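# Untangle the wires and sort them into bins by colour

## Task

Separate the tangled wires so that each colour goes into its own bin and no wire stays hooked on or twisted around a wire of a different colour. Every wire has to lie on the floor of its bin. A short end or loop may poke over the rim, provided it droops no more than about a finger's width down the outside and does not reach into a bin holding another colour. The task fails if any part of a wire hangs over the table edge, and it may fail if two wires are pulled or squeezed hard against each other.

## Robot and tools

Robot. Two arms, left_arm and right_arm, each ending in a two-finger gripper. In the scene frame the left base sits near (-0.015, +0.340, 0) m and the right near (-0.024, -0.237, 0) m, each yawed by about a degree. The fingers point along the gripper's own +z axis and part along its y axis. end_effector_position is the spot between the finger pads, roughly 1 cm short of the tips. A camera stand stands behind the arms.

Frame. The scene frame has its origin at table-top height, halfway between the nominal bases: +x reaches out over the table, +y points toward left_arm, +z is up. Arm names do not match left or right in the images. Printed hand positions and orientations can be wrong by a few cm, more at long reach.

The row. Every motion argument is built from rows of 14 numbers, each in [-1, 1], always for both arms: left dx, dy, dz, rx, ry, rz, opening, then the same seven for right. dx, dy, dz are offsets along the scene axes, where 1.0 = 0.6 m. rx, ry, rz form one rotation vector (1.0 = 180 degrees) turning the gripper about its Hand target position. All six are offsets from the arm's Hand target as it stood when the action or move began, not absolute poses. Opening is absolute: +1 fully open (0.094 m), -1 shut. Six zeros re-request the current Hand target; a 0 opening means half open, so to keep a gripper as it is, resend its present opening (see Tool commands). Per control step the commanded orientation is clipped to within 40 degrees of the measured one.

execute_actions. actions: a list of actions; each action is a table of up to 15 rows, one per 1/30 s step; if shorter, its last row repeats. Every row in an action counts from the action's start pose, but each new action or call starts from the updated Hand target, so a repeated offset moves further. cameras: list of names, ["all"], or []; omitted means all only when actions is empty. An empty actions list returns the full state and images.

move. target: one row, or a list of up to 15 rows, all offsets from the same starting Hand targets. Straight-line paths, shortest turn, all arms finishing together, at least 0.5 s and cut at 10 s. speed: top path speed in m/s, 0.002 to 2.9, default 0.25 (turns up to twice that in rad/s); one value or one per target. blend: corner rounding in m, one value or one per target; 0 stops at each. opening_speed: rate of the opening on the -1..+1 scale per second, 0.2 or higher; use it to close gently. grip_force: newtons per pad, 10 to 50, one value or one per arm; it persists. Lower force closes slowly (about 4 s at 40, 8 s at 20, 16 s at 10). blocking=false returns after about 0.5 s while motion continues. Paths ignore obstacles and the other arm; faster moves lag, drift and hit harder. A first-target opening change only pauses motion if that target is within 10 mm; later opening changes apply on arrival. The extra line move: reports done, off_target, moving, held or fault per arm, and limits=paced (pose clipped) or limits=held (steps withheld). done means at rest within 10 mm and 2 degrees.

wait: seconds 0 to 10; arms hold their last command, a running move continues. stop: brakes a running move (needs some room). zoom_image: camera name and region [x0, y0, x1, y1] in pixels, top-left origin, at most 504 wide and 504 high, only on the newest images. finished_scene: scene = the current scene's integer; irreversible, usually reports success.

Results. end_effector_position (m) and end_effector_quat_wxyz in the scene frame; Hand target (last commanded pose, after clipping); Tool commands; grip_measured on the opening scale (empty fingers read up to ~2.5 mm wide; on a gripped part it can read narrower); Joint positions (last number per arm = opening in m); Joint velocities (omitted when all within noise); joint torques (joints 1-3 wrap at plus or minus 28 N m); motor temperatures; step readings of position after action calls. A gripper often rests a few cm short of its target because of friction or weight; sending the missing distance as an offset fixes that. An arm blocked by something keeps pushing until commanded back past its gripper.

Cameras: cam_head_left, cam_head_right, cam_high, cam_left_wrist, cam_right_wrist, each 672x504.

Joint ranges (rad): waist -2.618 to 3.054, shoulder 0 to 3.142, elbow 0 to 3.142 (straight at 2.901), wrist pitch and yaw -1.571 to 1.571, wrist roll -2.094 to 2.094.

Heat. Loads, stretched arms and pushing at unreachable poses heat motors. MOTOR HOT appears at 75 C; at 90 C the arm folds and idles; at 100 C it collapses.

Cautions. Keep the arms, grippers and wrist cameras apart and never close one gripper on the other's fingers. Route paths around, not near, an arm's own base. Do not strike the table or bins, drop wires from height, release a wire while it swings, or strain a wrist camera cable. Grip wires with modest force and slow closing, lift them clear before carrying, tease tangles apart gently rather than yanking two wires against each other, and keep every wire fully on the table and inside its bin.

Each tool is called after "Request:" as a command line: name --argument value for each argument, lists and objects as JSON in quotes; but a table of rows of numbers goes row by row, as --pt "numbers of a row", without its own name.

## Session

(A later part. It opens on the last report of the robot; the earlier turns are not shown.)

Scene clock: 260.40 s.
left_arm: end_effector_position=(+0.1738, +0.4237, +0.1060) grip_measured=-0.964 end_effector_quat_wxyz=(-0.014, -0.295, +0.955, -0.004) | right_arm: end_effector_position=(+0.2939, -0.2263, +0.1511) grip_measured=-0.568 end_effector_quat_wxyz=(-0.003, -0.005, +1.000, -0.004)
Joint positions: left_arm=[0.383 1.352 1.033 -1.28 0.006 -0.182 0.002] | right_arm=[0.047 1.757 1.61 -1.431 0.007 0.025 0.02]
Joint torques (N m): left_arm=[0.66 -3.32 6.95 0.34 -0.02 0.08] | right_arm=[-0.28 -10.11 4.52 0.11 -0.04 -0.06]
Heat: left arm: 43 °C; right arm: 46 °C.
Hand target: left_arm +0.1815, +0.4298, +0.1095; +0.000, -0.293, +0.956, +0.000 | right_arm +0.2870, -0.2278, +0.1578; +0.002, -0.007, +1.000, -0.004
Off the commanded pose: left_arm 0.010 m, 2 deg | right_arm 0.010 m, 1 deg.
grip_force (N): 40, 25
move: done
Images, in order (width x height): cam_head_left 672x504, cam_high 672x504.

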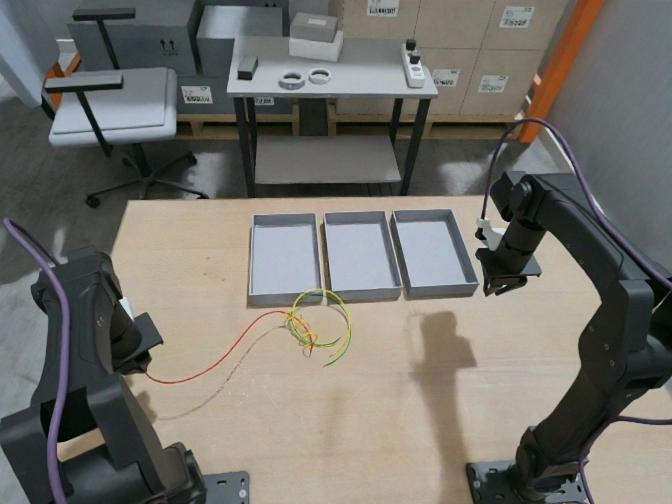

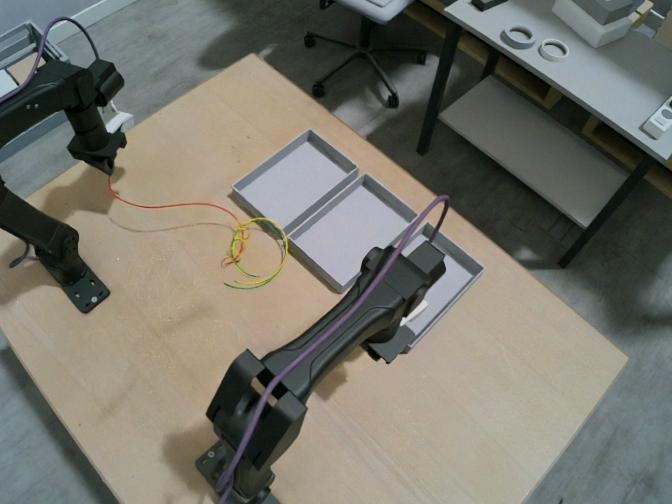

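Request:
move --pt "0.0 0.0 0.0 0 0 0 -1 -0.0 0.35 -0.0 0 0 0 -0.57" --cameras '["cam_right_wrist"]' --speed 0.2

Scene clock: 271.90 s.
left_arm: end_effector_position=(+0.1738, +0.4237, +0.1060) grip_measured=-0.964 end_effector_quat_wxyz=(-0.014, -0.295, +0.955, -0.004) | right_arm: end_effector_position=(+0.2821, -0.0181, +0.1574) grip_measured=-0.568 end_effector_quat_wxyz=(+0.002, -0.013, +1.000, -0.002)
Joint positions: left_arm=[0.383 1.352 1.033 -1.28 0.006 -0.181 0.002] | right_arm=[0.634 1.996 1.951 -1.525 0.006 0.596 0.02]
Joint torques (N m): left_arm=[0.69 -3.45 7.15 0.33 -0.05 0.09] | right_arm=[-0.47 -7.62 8.21 0.13 -0.03 0.07]
Heat: left arm: 42 °C; right arm: 46 °C.
Hand target: left_arm +0.1815, +0.4298, +0.1095; +0.000, -0.293, +0.956, +0.000 | right_arm +0.2870, -0.0178, +0.1577; +0.001, -0.006, +1.000, -0.004
Off the commanded pose: left_arm 0.010 m, 2 deg | right_arm 0.005 m, 1 deg.
grip_force (N): 40, 25
move: done
Images, in order (width x height): cam_right_wrist 672x504.

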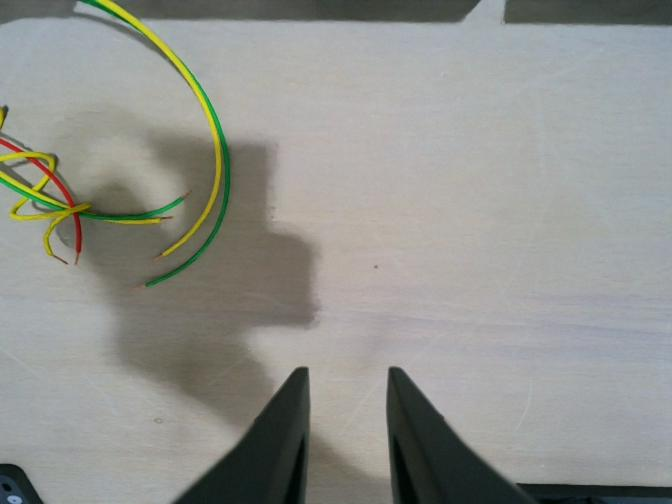

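Request:
move --pt "0.0 0.0 0.0 0 0 0 -1 0.02 0.108 -0.16 0 0 0 -0.5" --cameras '["cam_right_wrist"]' --speed 0.15

Scene clock: 284.53 s.
left_arm: end_effector_position=(+0.1738, +0.4237, +0.1060) grip_measured=-0.964 end_effector_quat_wxyz=(-0.014, -0.295, +0.955, -0.004) | right_arm: end_effector_position=(+0.2983, +0.0452, +0.0693) grip_measured=-0.502 end_effector_quat_wxyz=(+0.004, -0.009, +1.000, -0.001)
Joint positions: left_arm=[0.383 1.352 1.033 -1.28 0.006 -0.181 0.002] | right_arm=[0.732 2.201 1.914 -1.279 0.006 0.703 0.023]
Joint torques (N m): left_arm=[0.73 -3.36 7.06 0.3 0.02 0.09] | right_arm=[0.23 -9.7 5.52 0.38 -0.03 0.08]
Heat: left arm: 42 °C; right arm: 44 °C.
Hand target: left_arm +0.1815, +0.4298, +0.1095; +0.000, -0.293, +0.956, +0.000 | right_arm +0.2990, +0.0471, +0.0618; +0.001, -0.006, +1.000, -0.003
Off the commanded pose: left_arm 0.010 m, 2 deg | right_arm 0.008 m, 0 deg.
grip_force (N): 40, 25
move: done
Images, in order (width x height): cam_right_wrist 672x504.

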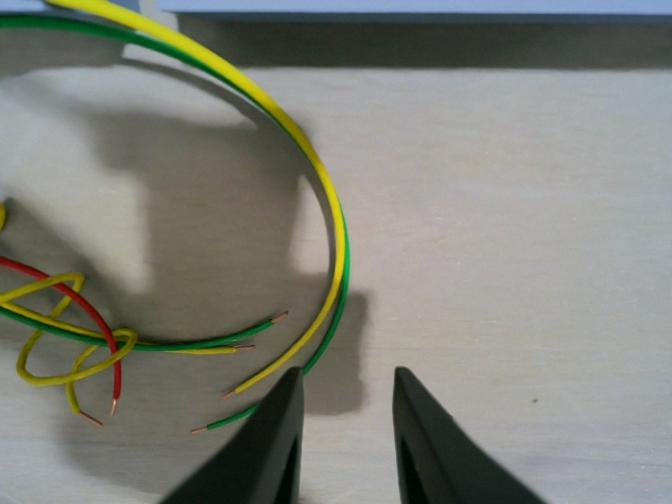

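Request:
move --target '[0,0,0,0,0,0,-1,0,0,-0.055,0,0,0,-0.5]' --speed 0.06 --cameras '["cam_right_wrist","cam_head_left","cam_high"]'

Scene clock: 317.00 s.
left_arm: end_effector_position=(+0.1738, +0.4237, +0.1060) grip_measured=-0.964 end_effector_quat_wxyz=(-0.014, -0.295, +0.955, -0.004) | right_arm: end_effector_position=(+0.3011, +0.0476, +0.0408) grip_measured=-0.502 end_effector_quat_wxyz=(+0.009, -0.008, +1.000, +0.004)
Joint positions: left_arm=[0.383 1.352 1.033 -1.28 0.006 -0.181 0.002] | right_arm=[0.732 2.214 1.821 -1.159 0.006 0.703 0.023]
Joint torques (N m): left_arm=[0.59 -3.45 7.21 0.3 -0.06 0.09] | right_arm=[0.24 -9.39 4.72 0.44 -0.03 0.07]
Heat: left arm: 43 °C; right arm: 47 °C.
Hand target: left_arm +0.1815, +0.4298, +0.1095; +0.000, -0.293, +0.956, +0.000 | right_arm +0.2990, +0.0471, +0.0288; +0.001, -0.006, +1.000, -0.003
Off the commanded pose: left_arm 0.010 m, 2 deg | right_arm 0.012 m, 1 deg.
grip_force (N): 40, 25
move: off_target (right_arm)
Images, in order (width x height): cam_head_left 672x504, cam_high 672x504, cam_right_wrist 672x504.

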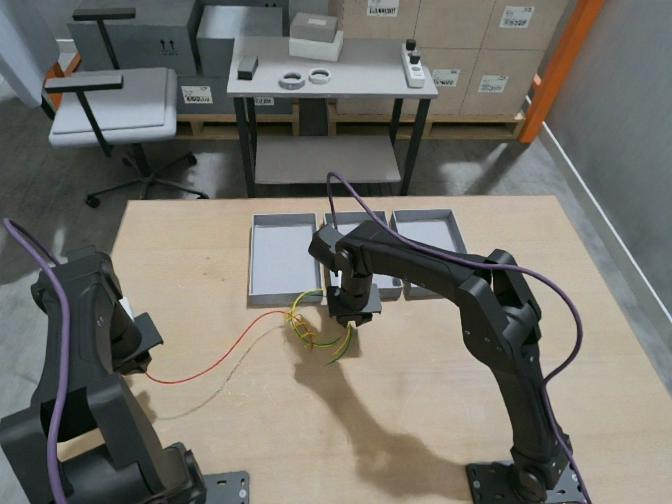

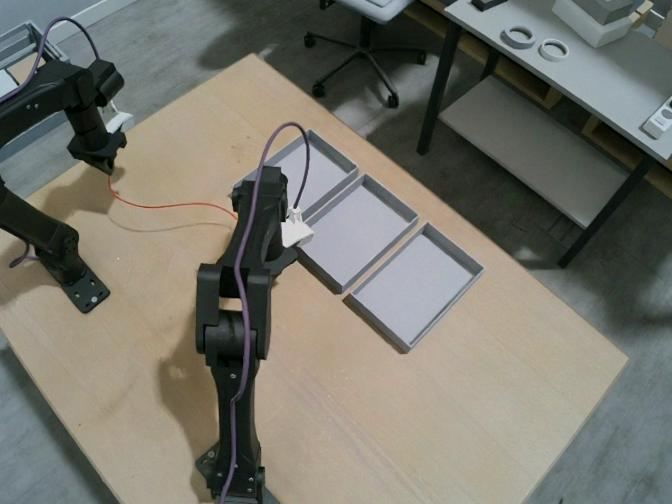

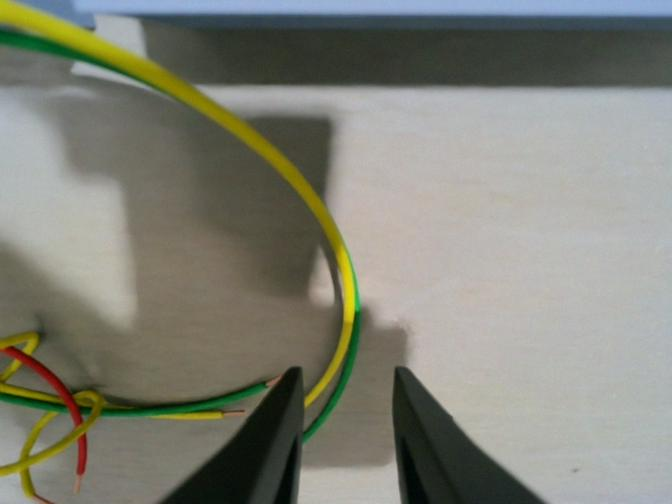

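Request:
move --target '[0,0,0,0,0,0,-1,0,0,-0.05,0,0,0,-0.5]' --speed 0.05 --cameras '["cam_right_wrist"]'

Request:
move --target '[0,0,0,0,0,0,-1,0,0,-0.014,0,0,0,-0.5]' --speed 0.03 --cameras '["cam_right_wrist"]'

Scene clock: 329.27 s.
left_arm: end_effector_position=(+0.1738, +0.4237, +0.1060) grip_measured=-0.964 end_effector_quat_wxyz=(-0.014, -0.295, +0.955, -0.004) | right_arm: end_effector_position=(+0.3008, +0.0473, +0.0185) grip_measured=-0.502 end_effector_quat_wxyz=(+0.008, -0.008, +1.000, +0.003)
Joint positions: left_arm=[0.383 1.352 1.033 -1.28 0.006 -0.181 0.002] | right_arm=[0.732 2.232 1.76 -1.082 0.006 0.703 0.023]
Joint torques (N m): left_arm=[0.58 -3.38 6.93 0.31 -0.05 0.02] | right_arm=[0.24 -8.65 3.54 0.71 -0.03 0.07]
Heat: left arm: 43 °C; right arm: 45 °C.
Hand target: left_arm +0.1815, +0.4298, +0.1095; +0.000, -0.293, +0.956, +0.000 | right_arm +0.2989, +0.0470, -0.0013; +0.001, -0.007, +1.000, -0.004
Off the commanded pose: left_arm 0.010 m, 2 deg | right_arm 0.020 m, 1 deg.
grip_force (N): 40, 25
move: off_target (right_arm)
Images, in order (width x height): cam_right_wrist 672x504.

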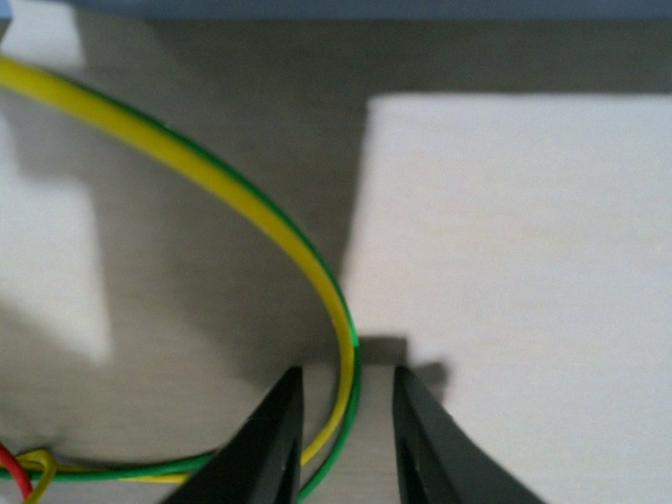

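Scene clock: 329.97 s.
left_arm: end_effector_position=(+0.1738, +0.4237, +0.1060) grip_measured=-0.964 end_effector_quat_wxyz=(-0.014, -0.295, +0.955, -0.004) | right_arm: end_effector_position=(+0.3006, +0.0474, +0.0176) grip_measured=-0.502 end_effector_quat_wxyz=(+0.008, -0.008, +1.000, +0.004)
Joint positions: left_arm=[0.383 1.352 1.033 -1.28 0.006 -0.181 0.002] | right_arm=[0.732 2.232 1.757 -1.078 0.005 0.703 0.023]
Joint torques (N m): left_arm=[0.51 -3.43 7.15 0.3 -0.02 0.03] | right_arm=[0.24 -8.01 2.28 1 -0.02 0.07]
Heat: left arm: 43 °C; right arm: 45 °C.
Hand target: left_arm +0.1815, +0.4298, +0.1095; +0.000, -0.293, +0.956, +0.000 | right_arm +0.2990, +0.0471, -0.0096; +0.001, -0.007, +1.000, -0.003
Off the commanded pose: left_arm 0.010 m, 2 deg | right_arm 0.027 m, 1 deg.
grip_force (N): 40, 25
move: off_target (right_arm)
Images, in order (width x height): cam_right_wrist 672x504.

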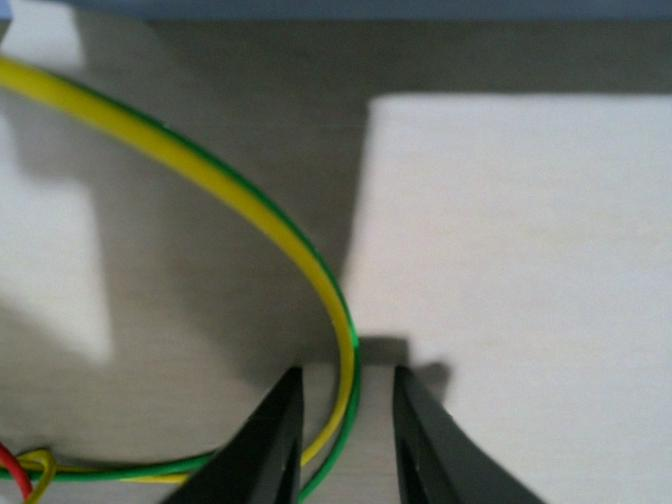

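Request:
move --target '[0,0,0,0,0,0,-1,0,0,-0.012,0,0,0,-0.5]' --speed 0.03 --cameras '["cam_right_wrist"]'

Scene clock: 337.00 s.
left_arm: end_effector_position=(+0.1738, +0.4237, +0.1060) grip_measured=-0.964 end_effector_quat_wxyz=(-0.014, -0.295, +0.955, -0.004) | right_arm: end_effector_position=(+0.3005, +0.0473, +0.0172) grip_measured=-0.502 end_effector_quat_wxyz=(+0.010, -0.008, +1.000, +0.006)
Joint positions: left_arm=[0.383 1.352 1.033 -1.28 0.006 -0.181 0.002] | right_arm=[0.732 2.227 1.746 -1.067 0.005 0.703 0.023]
Joint torques (N m): left_arm=[0.66 -3.25 6.95 0.28 -0.03 0.01] | right_arm=[0.23 -7.05 1.77 1.16 -0.02 0.07]
Heat: left arm: 43 °C; right arm: 44 °C.
Hand target: left_arm +0.1815, +0.4298, +0.1095; +0.000, -0.293, +0.956, +0.000 | right_arm +0.2989, +0.0470, -0.0169; +0.001, -0.007, +1.000, -0.004
Off the commanded pose: left_arm 0.010 m, 2 deg | right_arm 0.034 m, 1 deg.
grip_force (N): 40, 25
move: off_target (right_arm)
Images, in order (width x height): cam_right_wrist 672x504.

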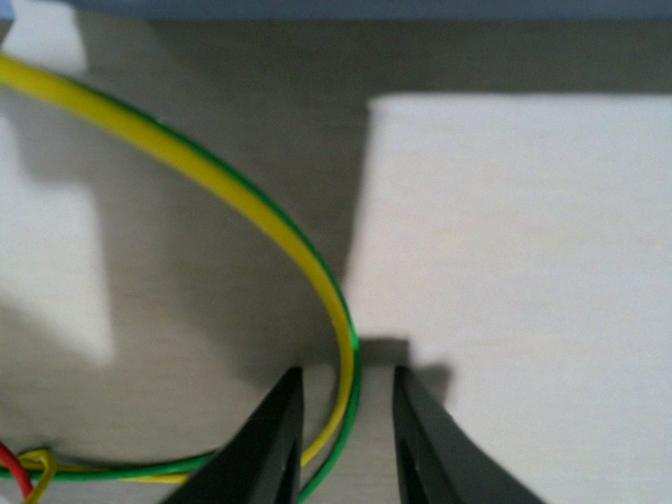

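Request:
move --target '[0,0,0,0,0,0,-1,0,0,0.01,0,0,0,-1]' --speed 0.03 --opening_speed 0.4 --grip_force '[40,40]' --cameras '["cam_right_wrist","cam_head_left","cam_head_right"]'

Scene clock: 345.83 s.
left_arm: end_effector_position=(+0.1738, +0.4237, +0.1060) grip_measured=-0.964 end_effector_quat_wxyz=(-0.014, -0.295, +0.955, -0.004) | right_arm: end_effector_position=(+0.3024, +0.0492, +0.0175) grip_measured=-0.950 end_effector_quat_wxyz=(+0.015, -0.008, +1.000, +0.010)
Joint positions: left_arm=[0.383 1.352 1.033 -1.28 0.006 -0.181 0.002] | right_arm=[0.732 2.224 1.743 -1.053 0.004 0.704 0.002]
Joint torques (N m): left_arm=[0.49 -3.43 7.15 0.29 -0.03 0.07] | right_arm=[0.24 -7.28 3.12 0.81 -0.01 0.06]
Motor temperatures (°C): left_arm=[33 37 43 32 31 33 37] | right_arm=[31 43 40 36 34 32 33]
Heat: left arm: 43 °C; right arm: 43 °C.
Hand target: left_arm +0.1815, +0.4298, +0.1095; +0.000, -0.293, +0.956, +0.000 | right_arm +0.2990, +0.0471, -0.0108; +0.002, -0.007, +1.000, -0.003
Off the commanded pose: left_arm 0.010 m, 2 deg | right_arm 0.029 m, 2 deg.
grip_force (N): 40, 40
move: off_target (right_arm)
Images, in order (width x height): cam_head_left 672x504, cam_head_right 672x504, cam_right_wrist 672x504.

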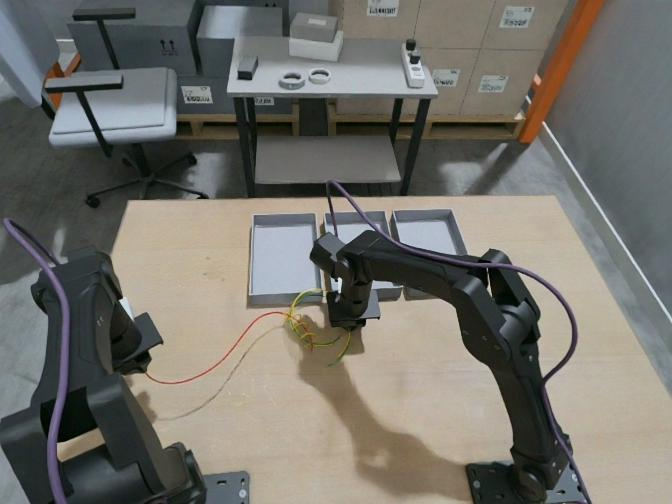

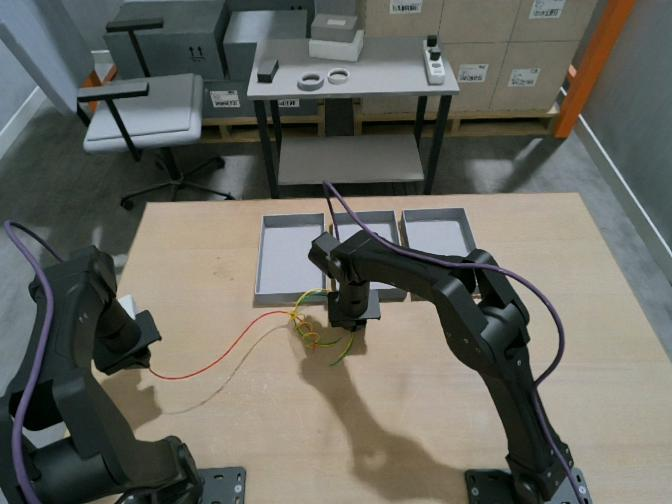

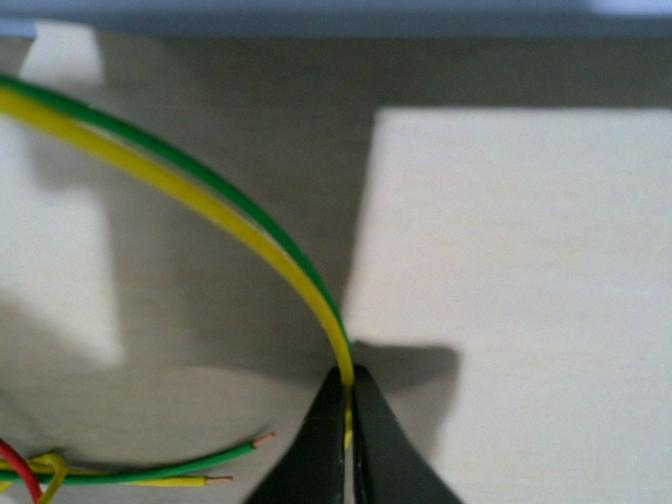

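Request:
move --target '[-0.05,0.1,0.1,0,0,0,-1,0,0,0,0,0,0,-1]' --speed 0.06 --cameras '["cam_right_wrist","cam_head_left"]'

Request:
move --target '[-0.05,0.1,0.1,0,0,0,-1,0,0,0,0,0,0,-1]' --speed 0.06 --cameras '["cam_right_wrist","cam_head_left"]'

Scene clock: 358.40 s.
left_arm: end_effector_position=(+0.1529, +0.4881, +0.1664) grip_measured=-0.964 end_effector_quat_wxyz=(+0.004, -0.296, +0.955, -0.001) | right_arm: end_effector_position=(+0.3024, +0.0492, +0.0175) grip_measured=-0.950 end_effector_quat_wxyz=(+0.015, -0.008, +1.000, +0.010)
Joint positions: left_arm=[0.687 1.393 1.306 -1.477 0.005 0.121 0.002] | right_arm=[0.732 2.224 1.743 -1.053 0.004 0.704 0.002]
Joint torques (N m): left_arm=[0.62 -3.6 6.83 0.03 -0.02 0.1] | right_arm=[0.24 -7.3 3.12 0.81 -0.01 0.07]
Heat: left arm: 43 °C; right arm: 44 °C.
Hand target: left_arm +0.1515, +0.4898, +0.1695; +0.000, -0.294, +0.956, +0.000 | right_arm +0.2990, +0.0471, -0.0108; +0.002, -0.007, +1.000, -0.003
Off the commanded pose: left_arm 0.004 m, 1 deg | right_arm 0.029 m, 2 deg.
grip_force (N): 40, 40
move: off_target (right_arm)
Images, in order (width x height): cam_head_left 672x504, cam_right_wrist 672x504.

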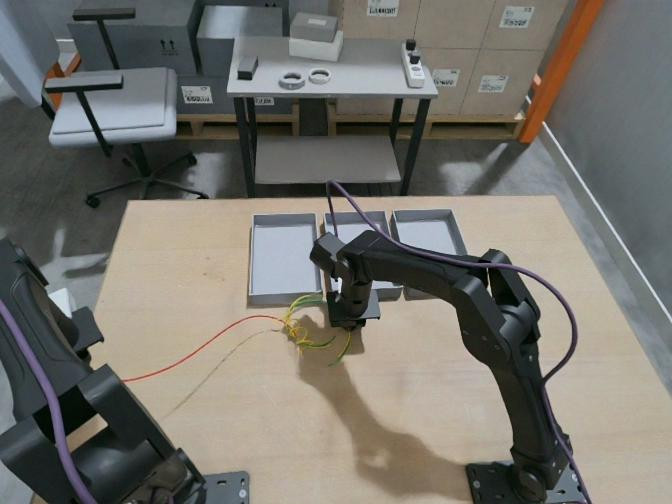

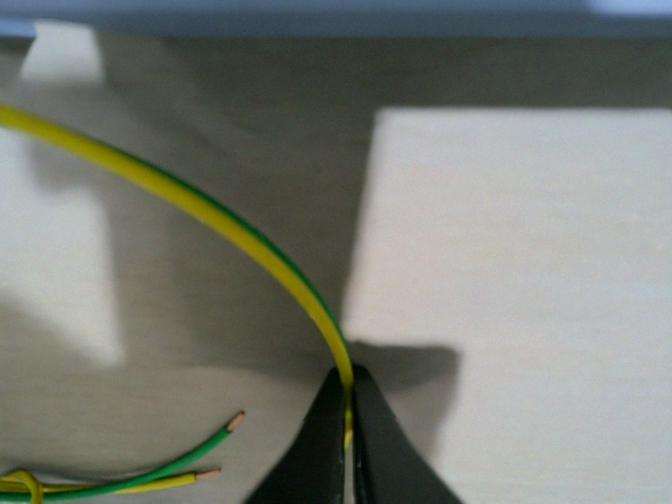

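Scene clock: 360.50 s.
left_arm: end_effector_position=(+0.1251, +0.5516, +0.2202) grip_measured=-0.964 end_effector_quat_wxyz=(+0.056, -0.295, +0.953, +0.044) | right_arm: end_effector_position=(+0.3024, +0.0492, +0.0175) grip_measured=-0.950 end_effector_quat_wxyz=(+0.015, -0.008, +1.000, +0.010)
Joint positions: left_arm=[0.949 1.427 1.545 -1.546 0.003 0.383 0.002] | right_arm=[0.732 2.224 1.743 -1.053 0.004 0.704 0.002]
Joint torques (N m): left_arm=[0.72 -6.01 6.76 0.31 -0.03 0.07] | right_arm=[0.24 -7.28 3.12 0.81 -0.01 0.07]
Heat: left arm: 44 °C; right arm: 44 °C.
Hand target: left_arm +0.1215, +0.5498, +0.2296; +0.000, -0.293, +0.956, +0.000 | right_arm +0.2990, +0.0471, -0.0108; +0.002, -0.007, +1.000, -0.003
Off the commanded pose: left_arm 0.010 m, 8 deg | right_arm 0.029 m, 2 deg.
joint sent to its limit (left arm) — joint 4 (wrist pitch), lower limit. The joint targets are off in orientation, not in position.
grip_force (N): 40, 40
move: off_target (left_arm, right_arm)
Images, in order (width x height): cam_head_left 672x504, cam_right_wrist 672x504.

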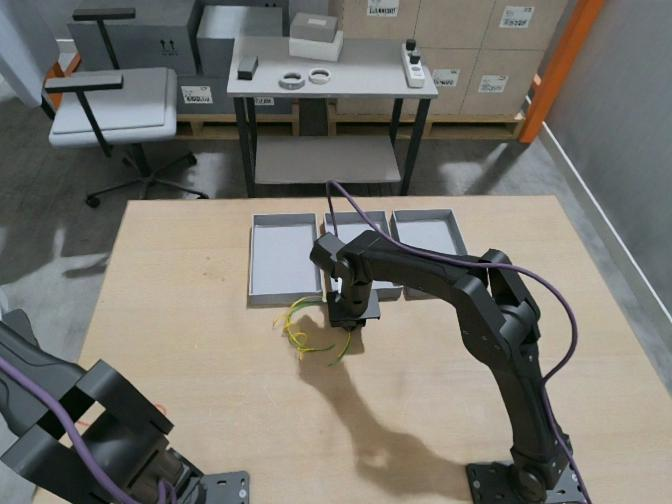

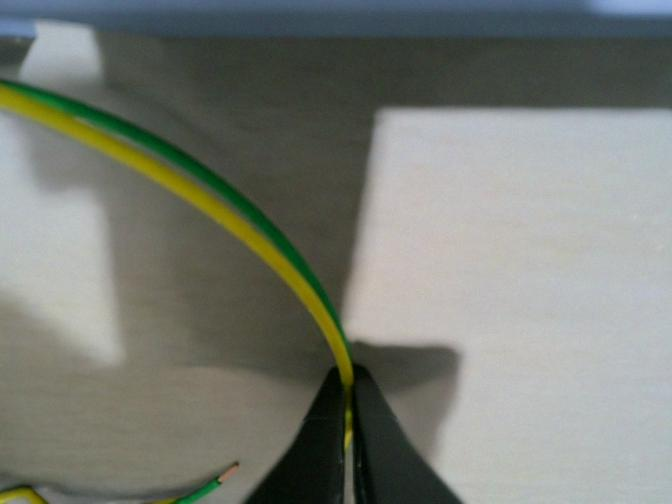

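Request:
move --target '[0.13,-0.2,0.25,0,0,0,-1,0,0,0,0,0,0,-1]' --speed 0.12 --cameras '["cam_high","cam_head_left","cam_left_wrist"]'

Scene clock: 370.77 s.
left_arm: end_effector_position=(+0.2017, +0.4327, +0.3782) grip_measured=-0.964 end_effector_quat_wxyz=(+0.350, -0.271, +0.896, +0.040) | right_arm: end_effector_position=(+0.3024, +0.0492, +0.0175) grip_measured=-0.950 end_effector_quat_wxyz=(+0.015, -0.008, +1.000, +0.010)
Joint positions: left_arm=[0.358 1.187 1.883 -1.546 -0.009 -0.192 0.002] | right_arm=[0.732 2.224 1.743 -1.053 0.004 0.704 0.002]
Joint torques (N m): left_arm=[-0.35 -0.88 5.26 1.22 0.08 -0.04] | right_arm=[0.23 -7.28 3.12 0.81 -0.01 0.06]
Heat: left arm: 44 °C; right arm: 44 °C.
Hand target: left_arm +0.1996, +0.4298, +0.3795; +0.011, -0.293, +0.956, +0.001 | right_arm +0.2990, +0.0471, -0.0108; +0.002, -0.007, +1.000, -0.003
Off the commanded pose: left_arm 0.004 m, 41 deg; orientation clipped | right_arm 0.029 m, 2 deg.
joint sent to its limit (left arm) — joint 4 (wrist pitch), lower limit. The joint targets are off in orientation, not in position.
grip_force (N): 40, 40
move: off_target (left_arm, right_arm); limits=paced
Images, in order (width x height): cam_head_left 672x504, cam_high 672x504, cam_left_wrist 672x504.

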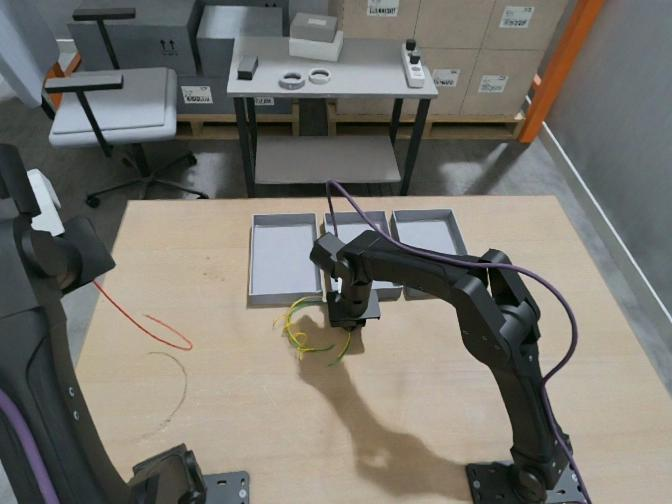

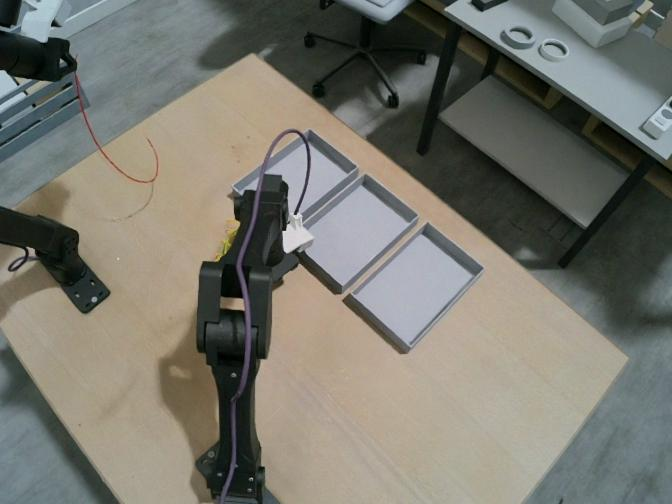

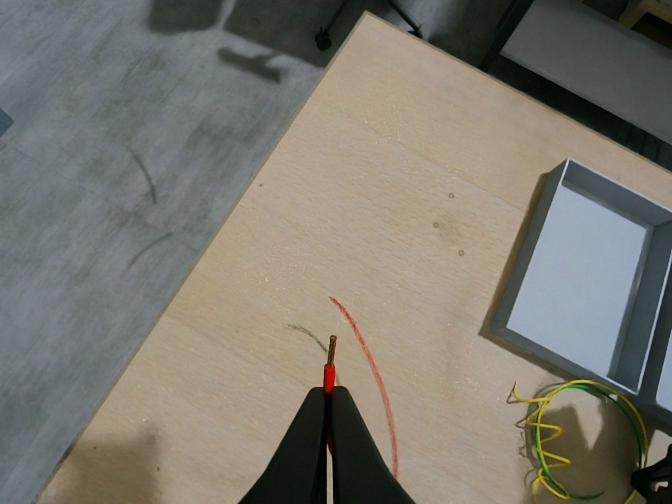

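Request:
move --pt "0.2 -0.12 0.09 0 0 0 -1 0 0 0 0 0 0 -1" --pt "0.48 -0.34 0.07 0 0 0 -1 0 0 0 0 0 0 -1" --speed 0.15 --blend 0.04 --cameras '["cam_high","cam_head_left","cam_head_right","cam_left_wrist"]'

Scene clock: 389.37 s.
left_arm: end_effector_position=(+0.4835, +0.2266, +0.4199) grip_measured=-0.964 end_effector_quat_wxyz=(+0.431, -0.247, +0.839, -0.222) | right_arm: end_effector_position=(+0.3024, +0.0492, +0.0175) grip_measured=-0.950 end_effector_quat_wxyz=(+0.015, -0.008, +1.000, +0.010)
Joint positions: left_arm=[-0.276 2.117 2.851 -1.292 -0.045 -0.789 0.002] | right_arm=[0.732 2.224 1.743 -1.053 0.004 0.704 0.002]
Joint torques (N m): left_arm=[0.12 -8.76 5.49 1.77 -0.02 -0.07] | right_arm=[0.23 -7.3 3.14 0.81 0 0.07]
Heat: left arm: 44 °C; right arm: 44 °C.
Hand target: left_arm +0.4876, +0.2258, +0.4215; +0.142, -0.286, +0.945, -0.067 | right_arm +0.2990, +0.0471, -0.0108; +0.002, -0.007, +1.000, -0.003
Off the commanded pose: left_arm 0.004 m, 57 deg; orientation clipped | right_arm 0.029 m, 2 deg.
elbow stopped short (left arm): the move would have taken joint 3 (elbow) straighter than the controller allows.
grip_force (N): 40, 40
move: off_target (left_arm, right_arm); limits=paced
Images, in order (width x height): cam_head_left 672x504, cam_head_right 672x504, cam_high 672x504, cam_left_wrist 672x504.

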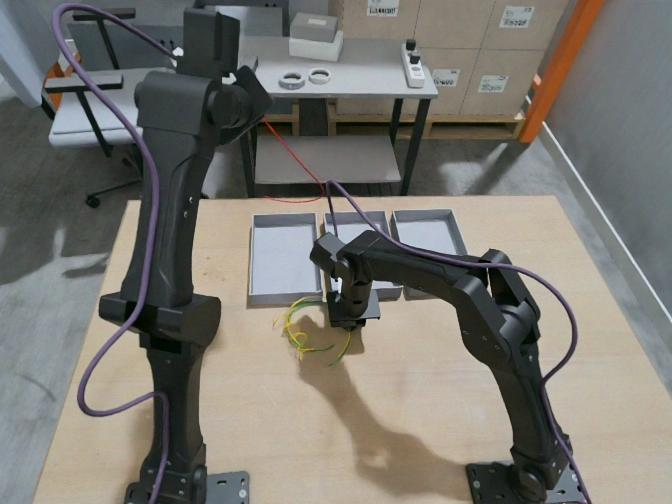

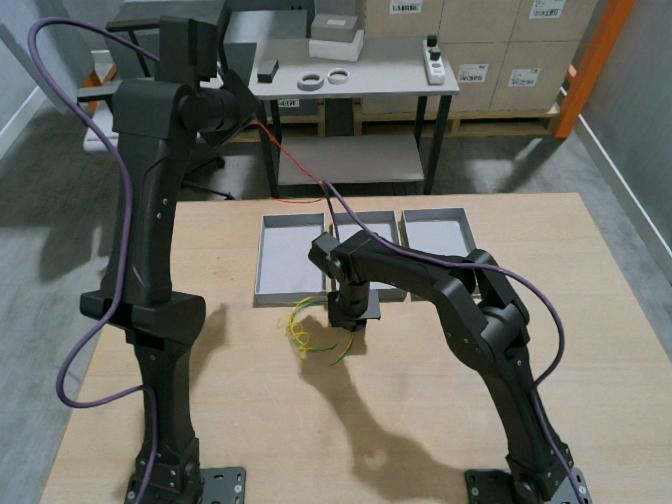

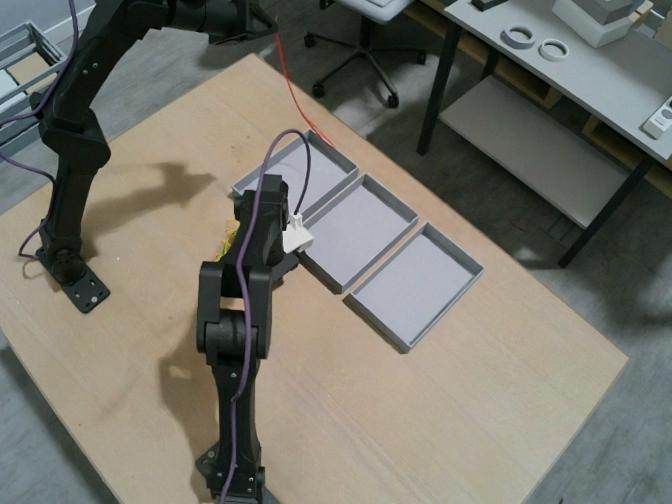

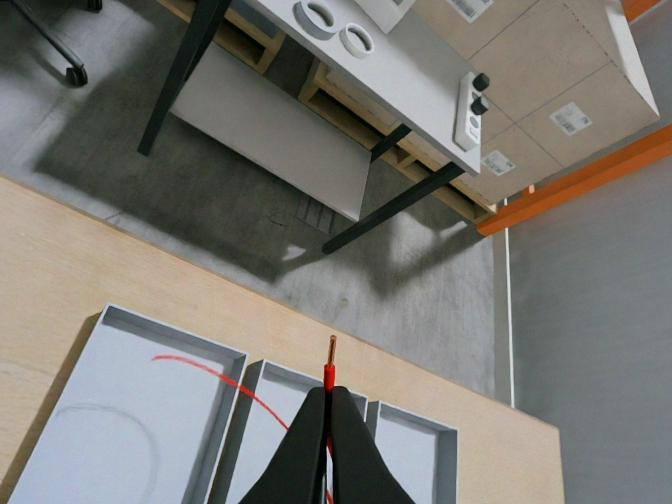

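Request:
move --target '[0.1,-0.04,-0.16,0,0,0,-1,0,0,0,0,0,0,-1]' --speed 0.12 --cameras '["cam_high","cam_head_left","cam_head_right","cam_left_wrist"]'

Scene clock: 407.47 s.
left_arm: end_effector_position=(+0.5422, +0.2076, +0.3296) grip_measured=-0.964 end_effector_quat_wxyz=(+0.378, -0.259, +0.866, -0.199) | right_arm: end_effector_position=(+0.3024, +0.0492, +0.0175) grip_measured=-0.950 end_effector_quat_wxyz=(+0.015, -0.008, +1.000, +0.010)
Joint positions: left_arm=[-0.282 2.317 2.851 -1.222 -0.041 -0.81 0.002] | right_arm=[0.732 2.224 1.743 -1.053 0.004 0.704 0.002]
Joint torques (N m): left_arm=[-0.75 -10.18 6.11 1.72 -0.01 -0.03] | right_arm=[0.24 -7.28 3.12 0.81 -0.01 0.07]
Heat: left arm: 43 °C; right arm: 44 °C.
Hand target: left_arm +0.5476, +0.2019, +0.3254; +0.142, -0.287, +0.945, -0.067 | right_arm +0.2990, +0.0471, -0.0108; +0.002, -0.007, +1.000, -0.003
Off the commanded pose: left_arm 0.009 m, 33 deg | right_arm 0.029 m, 2 deg.
elbow stopped short (left arm): the move would have taken joint 3 (elbow) straighter than the controller allows.
grip_force (N): 40, 40
move: off_target (left_arm, right_arm)
Images, in order (width x height): cam_head_left 672x504, cam_head_right 672x504, cam_high 672x504, cam_left_wrist 672x504.

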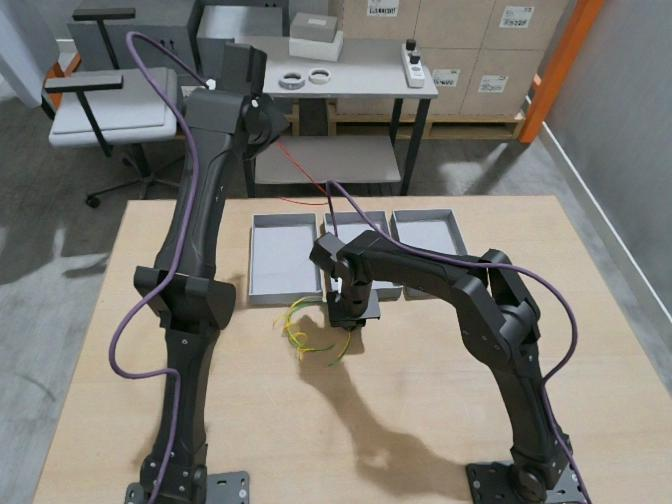

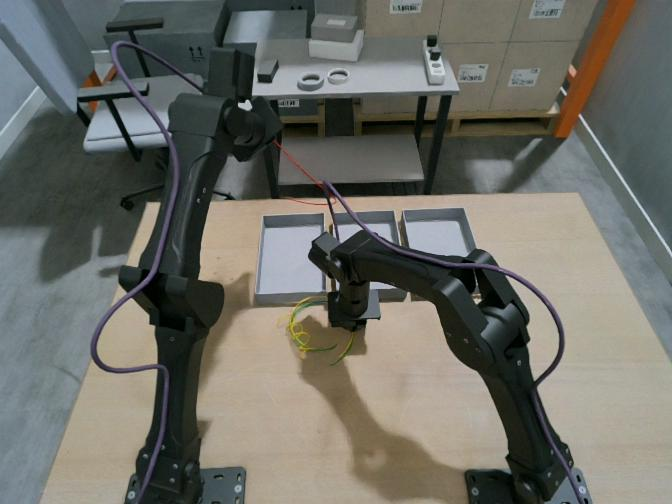

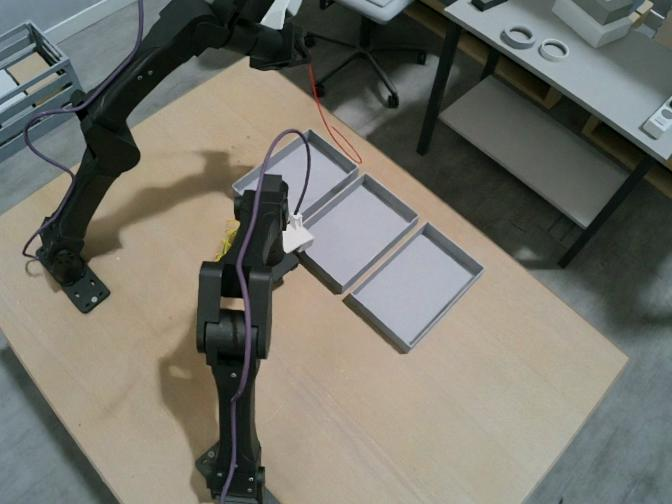

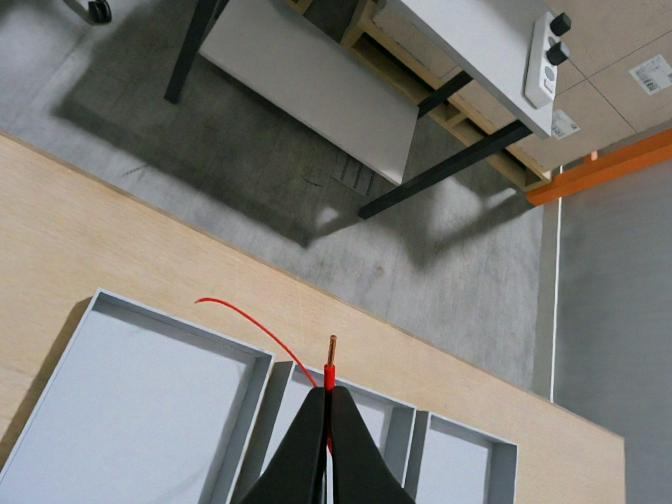

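Request:
move --target '[-0.05,-0.06,0.01,0,0,-0.35,-1,0,0,0,0,0,0,-1]' --speed 0.25 --cameras '["cam_high","cam_head_left","cam_head_right","cam_left_wrist"]'

Scene clock: 423.70 s.
left_arm: end_effector_position=(+0.5219, +0.1679, +0.3298) grip_measured=-0.964 end_effector_quat_wxyz=(+0.395, +0.185, +0.882, -0.177) | right_arm: end_effector_position=(+0.3024, +0.0492, +0.0175) grip_measured=-0.950 end_effector_quat_wxyz=(+0.015, -0.008, +1.000, +0.010)
Joint positions: left_arm=[-0.245 2.317 2.851 -1.253 0.321 0.055 0.002] | right_arm=[0.732 2.224 1.743 -1.053 0.004 0.704 0.002]
Joint torques (N m): left_arm=[-0.54 -11.89 6.12 1.31 0.11 0.05] | right_arm=[0.23 -7.3 3.12 0.81 -0.01 0.06]
Motor temperatures (°C): left_arm=[33 42 43 36 31 33 37] | right_arm=[31 44 39 36 34 32 35]
Heat: left arm: 43 °C; right arm: 44 °C.
Hand target: left_arm +0.5175, +0.1658, +0.3314; +0.086, +0.250, +0.956, -0.131 | right_arm +0.2990, +0.0471, -0.0108; +0.002, -0.007, +1.000, -0.003
Off the commanded pose: left_arm 0.005 m, 38 deg | right_arm 0.029 m, 2 deg.
elbow stopped short (left arm): the move would have taken joint 3 (elbow) straighter than the controller allows.
grip_force (N): 40, 40
move: off_target (left_arm, right_arm)
Images, in order (width x height): cam_head_left 672x504, cam_head_right 672x504, cam_high 672x504, cam_left_wrist 672x504.

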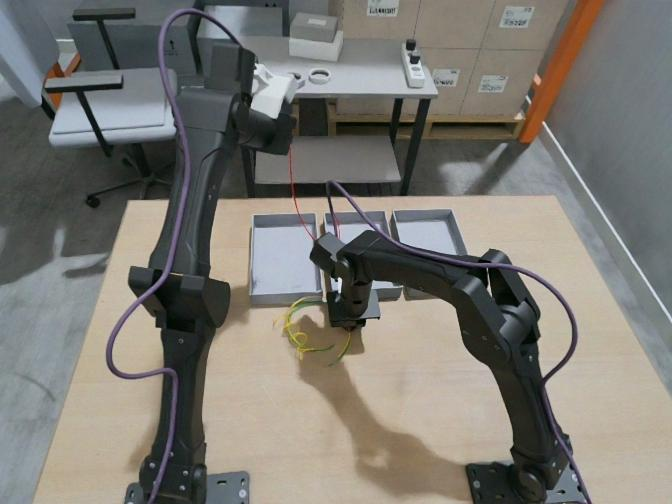

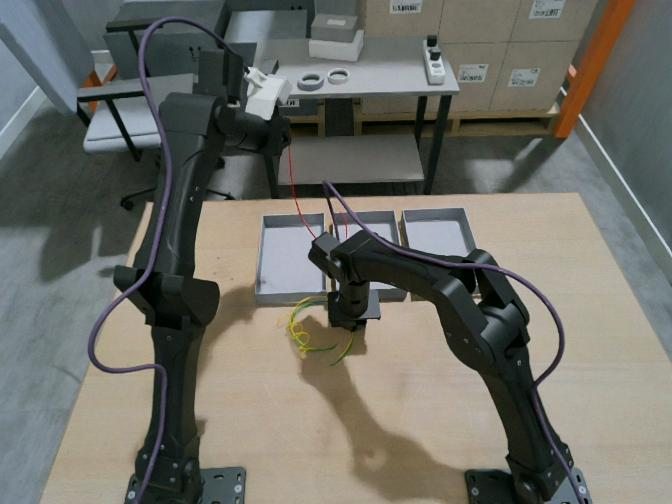

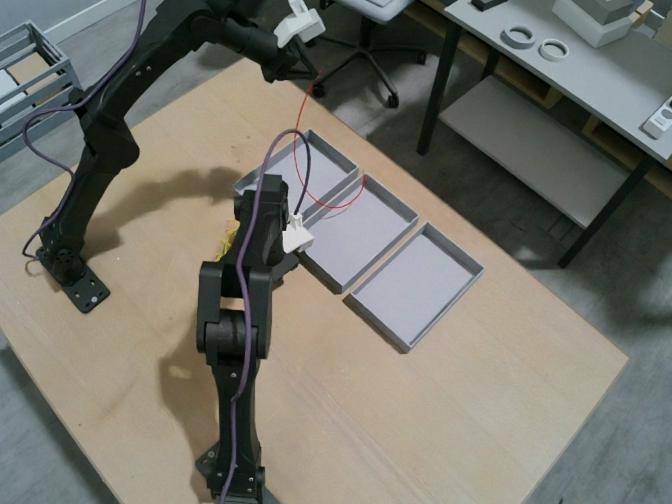

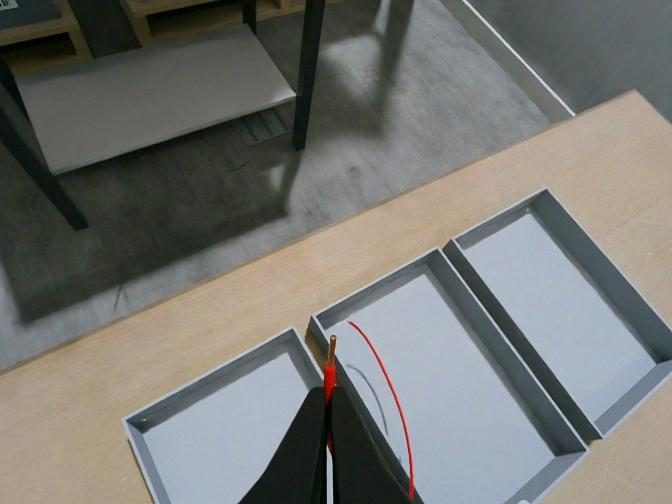

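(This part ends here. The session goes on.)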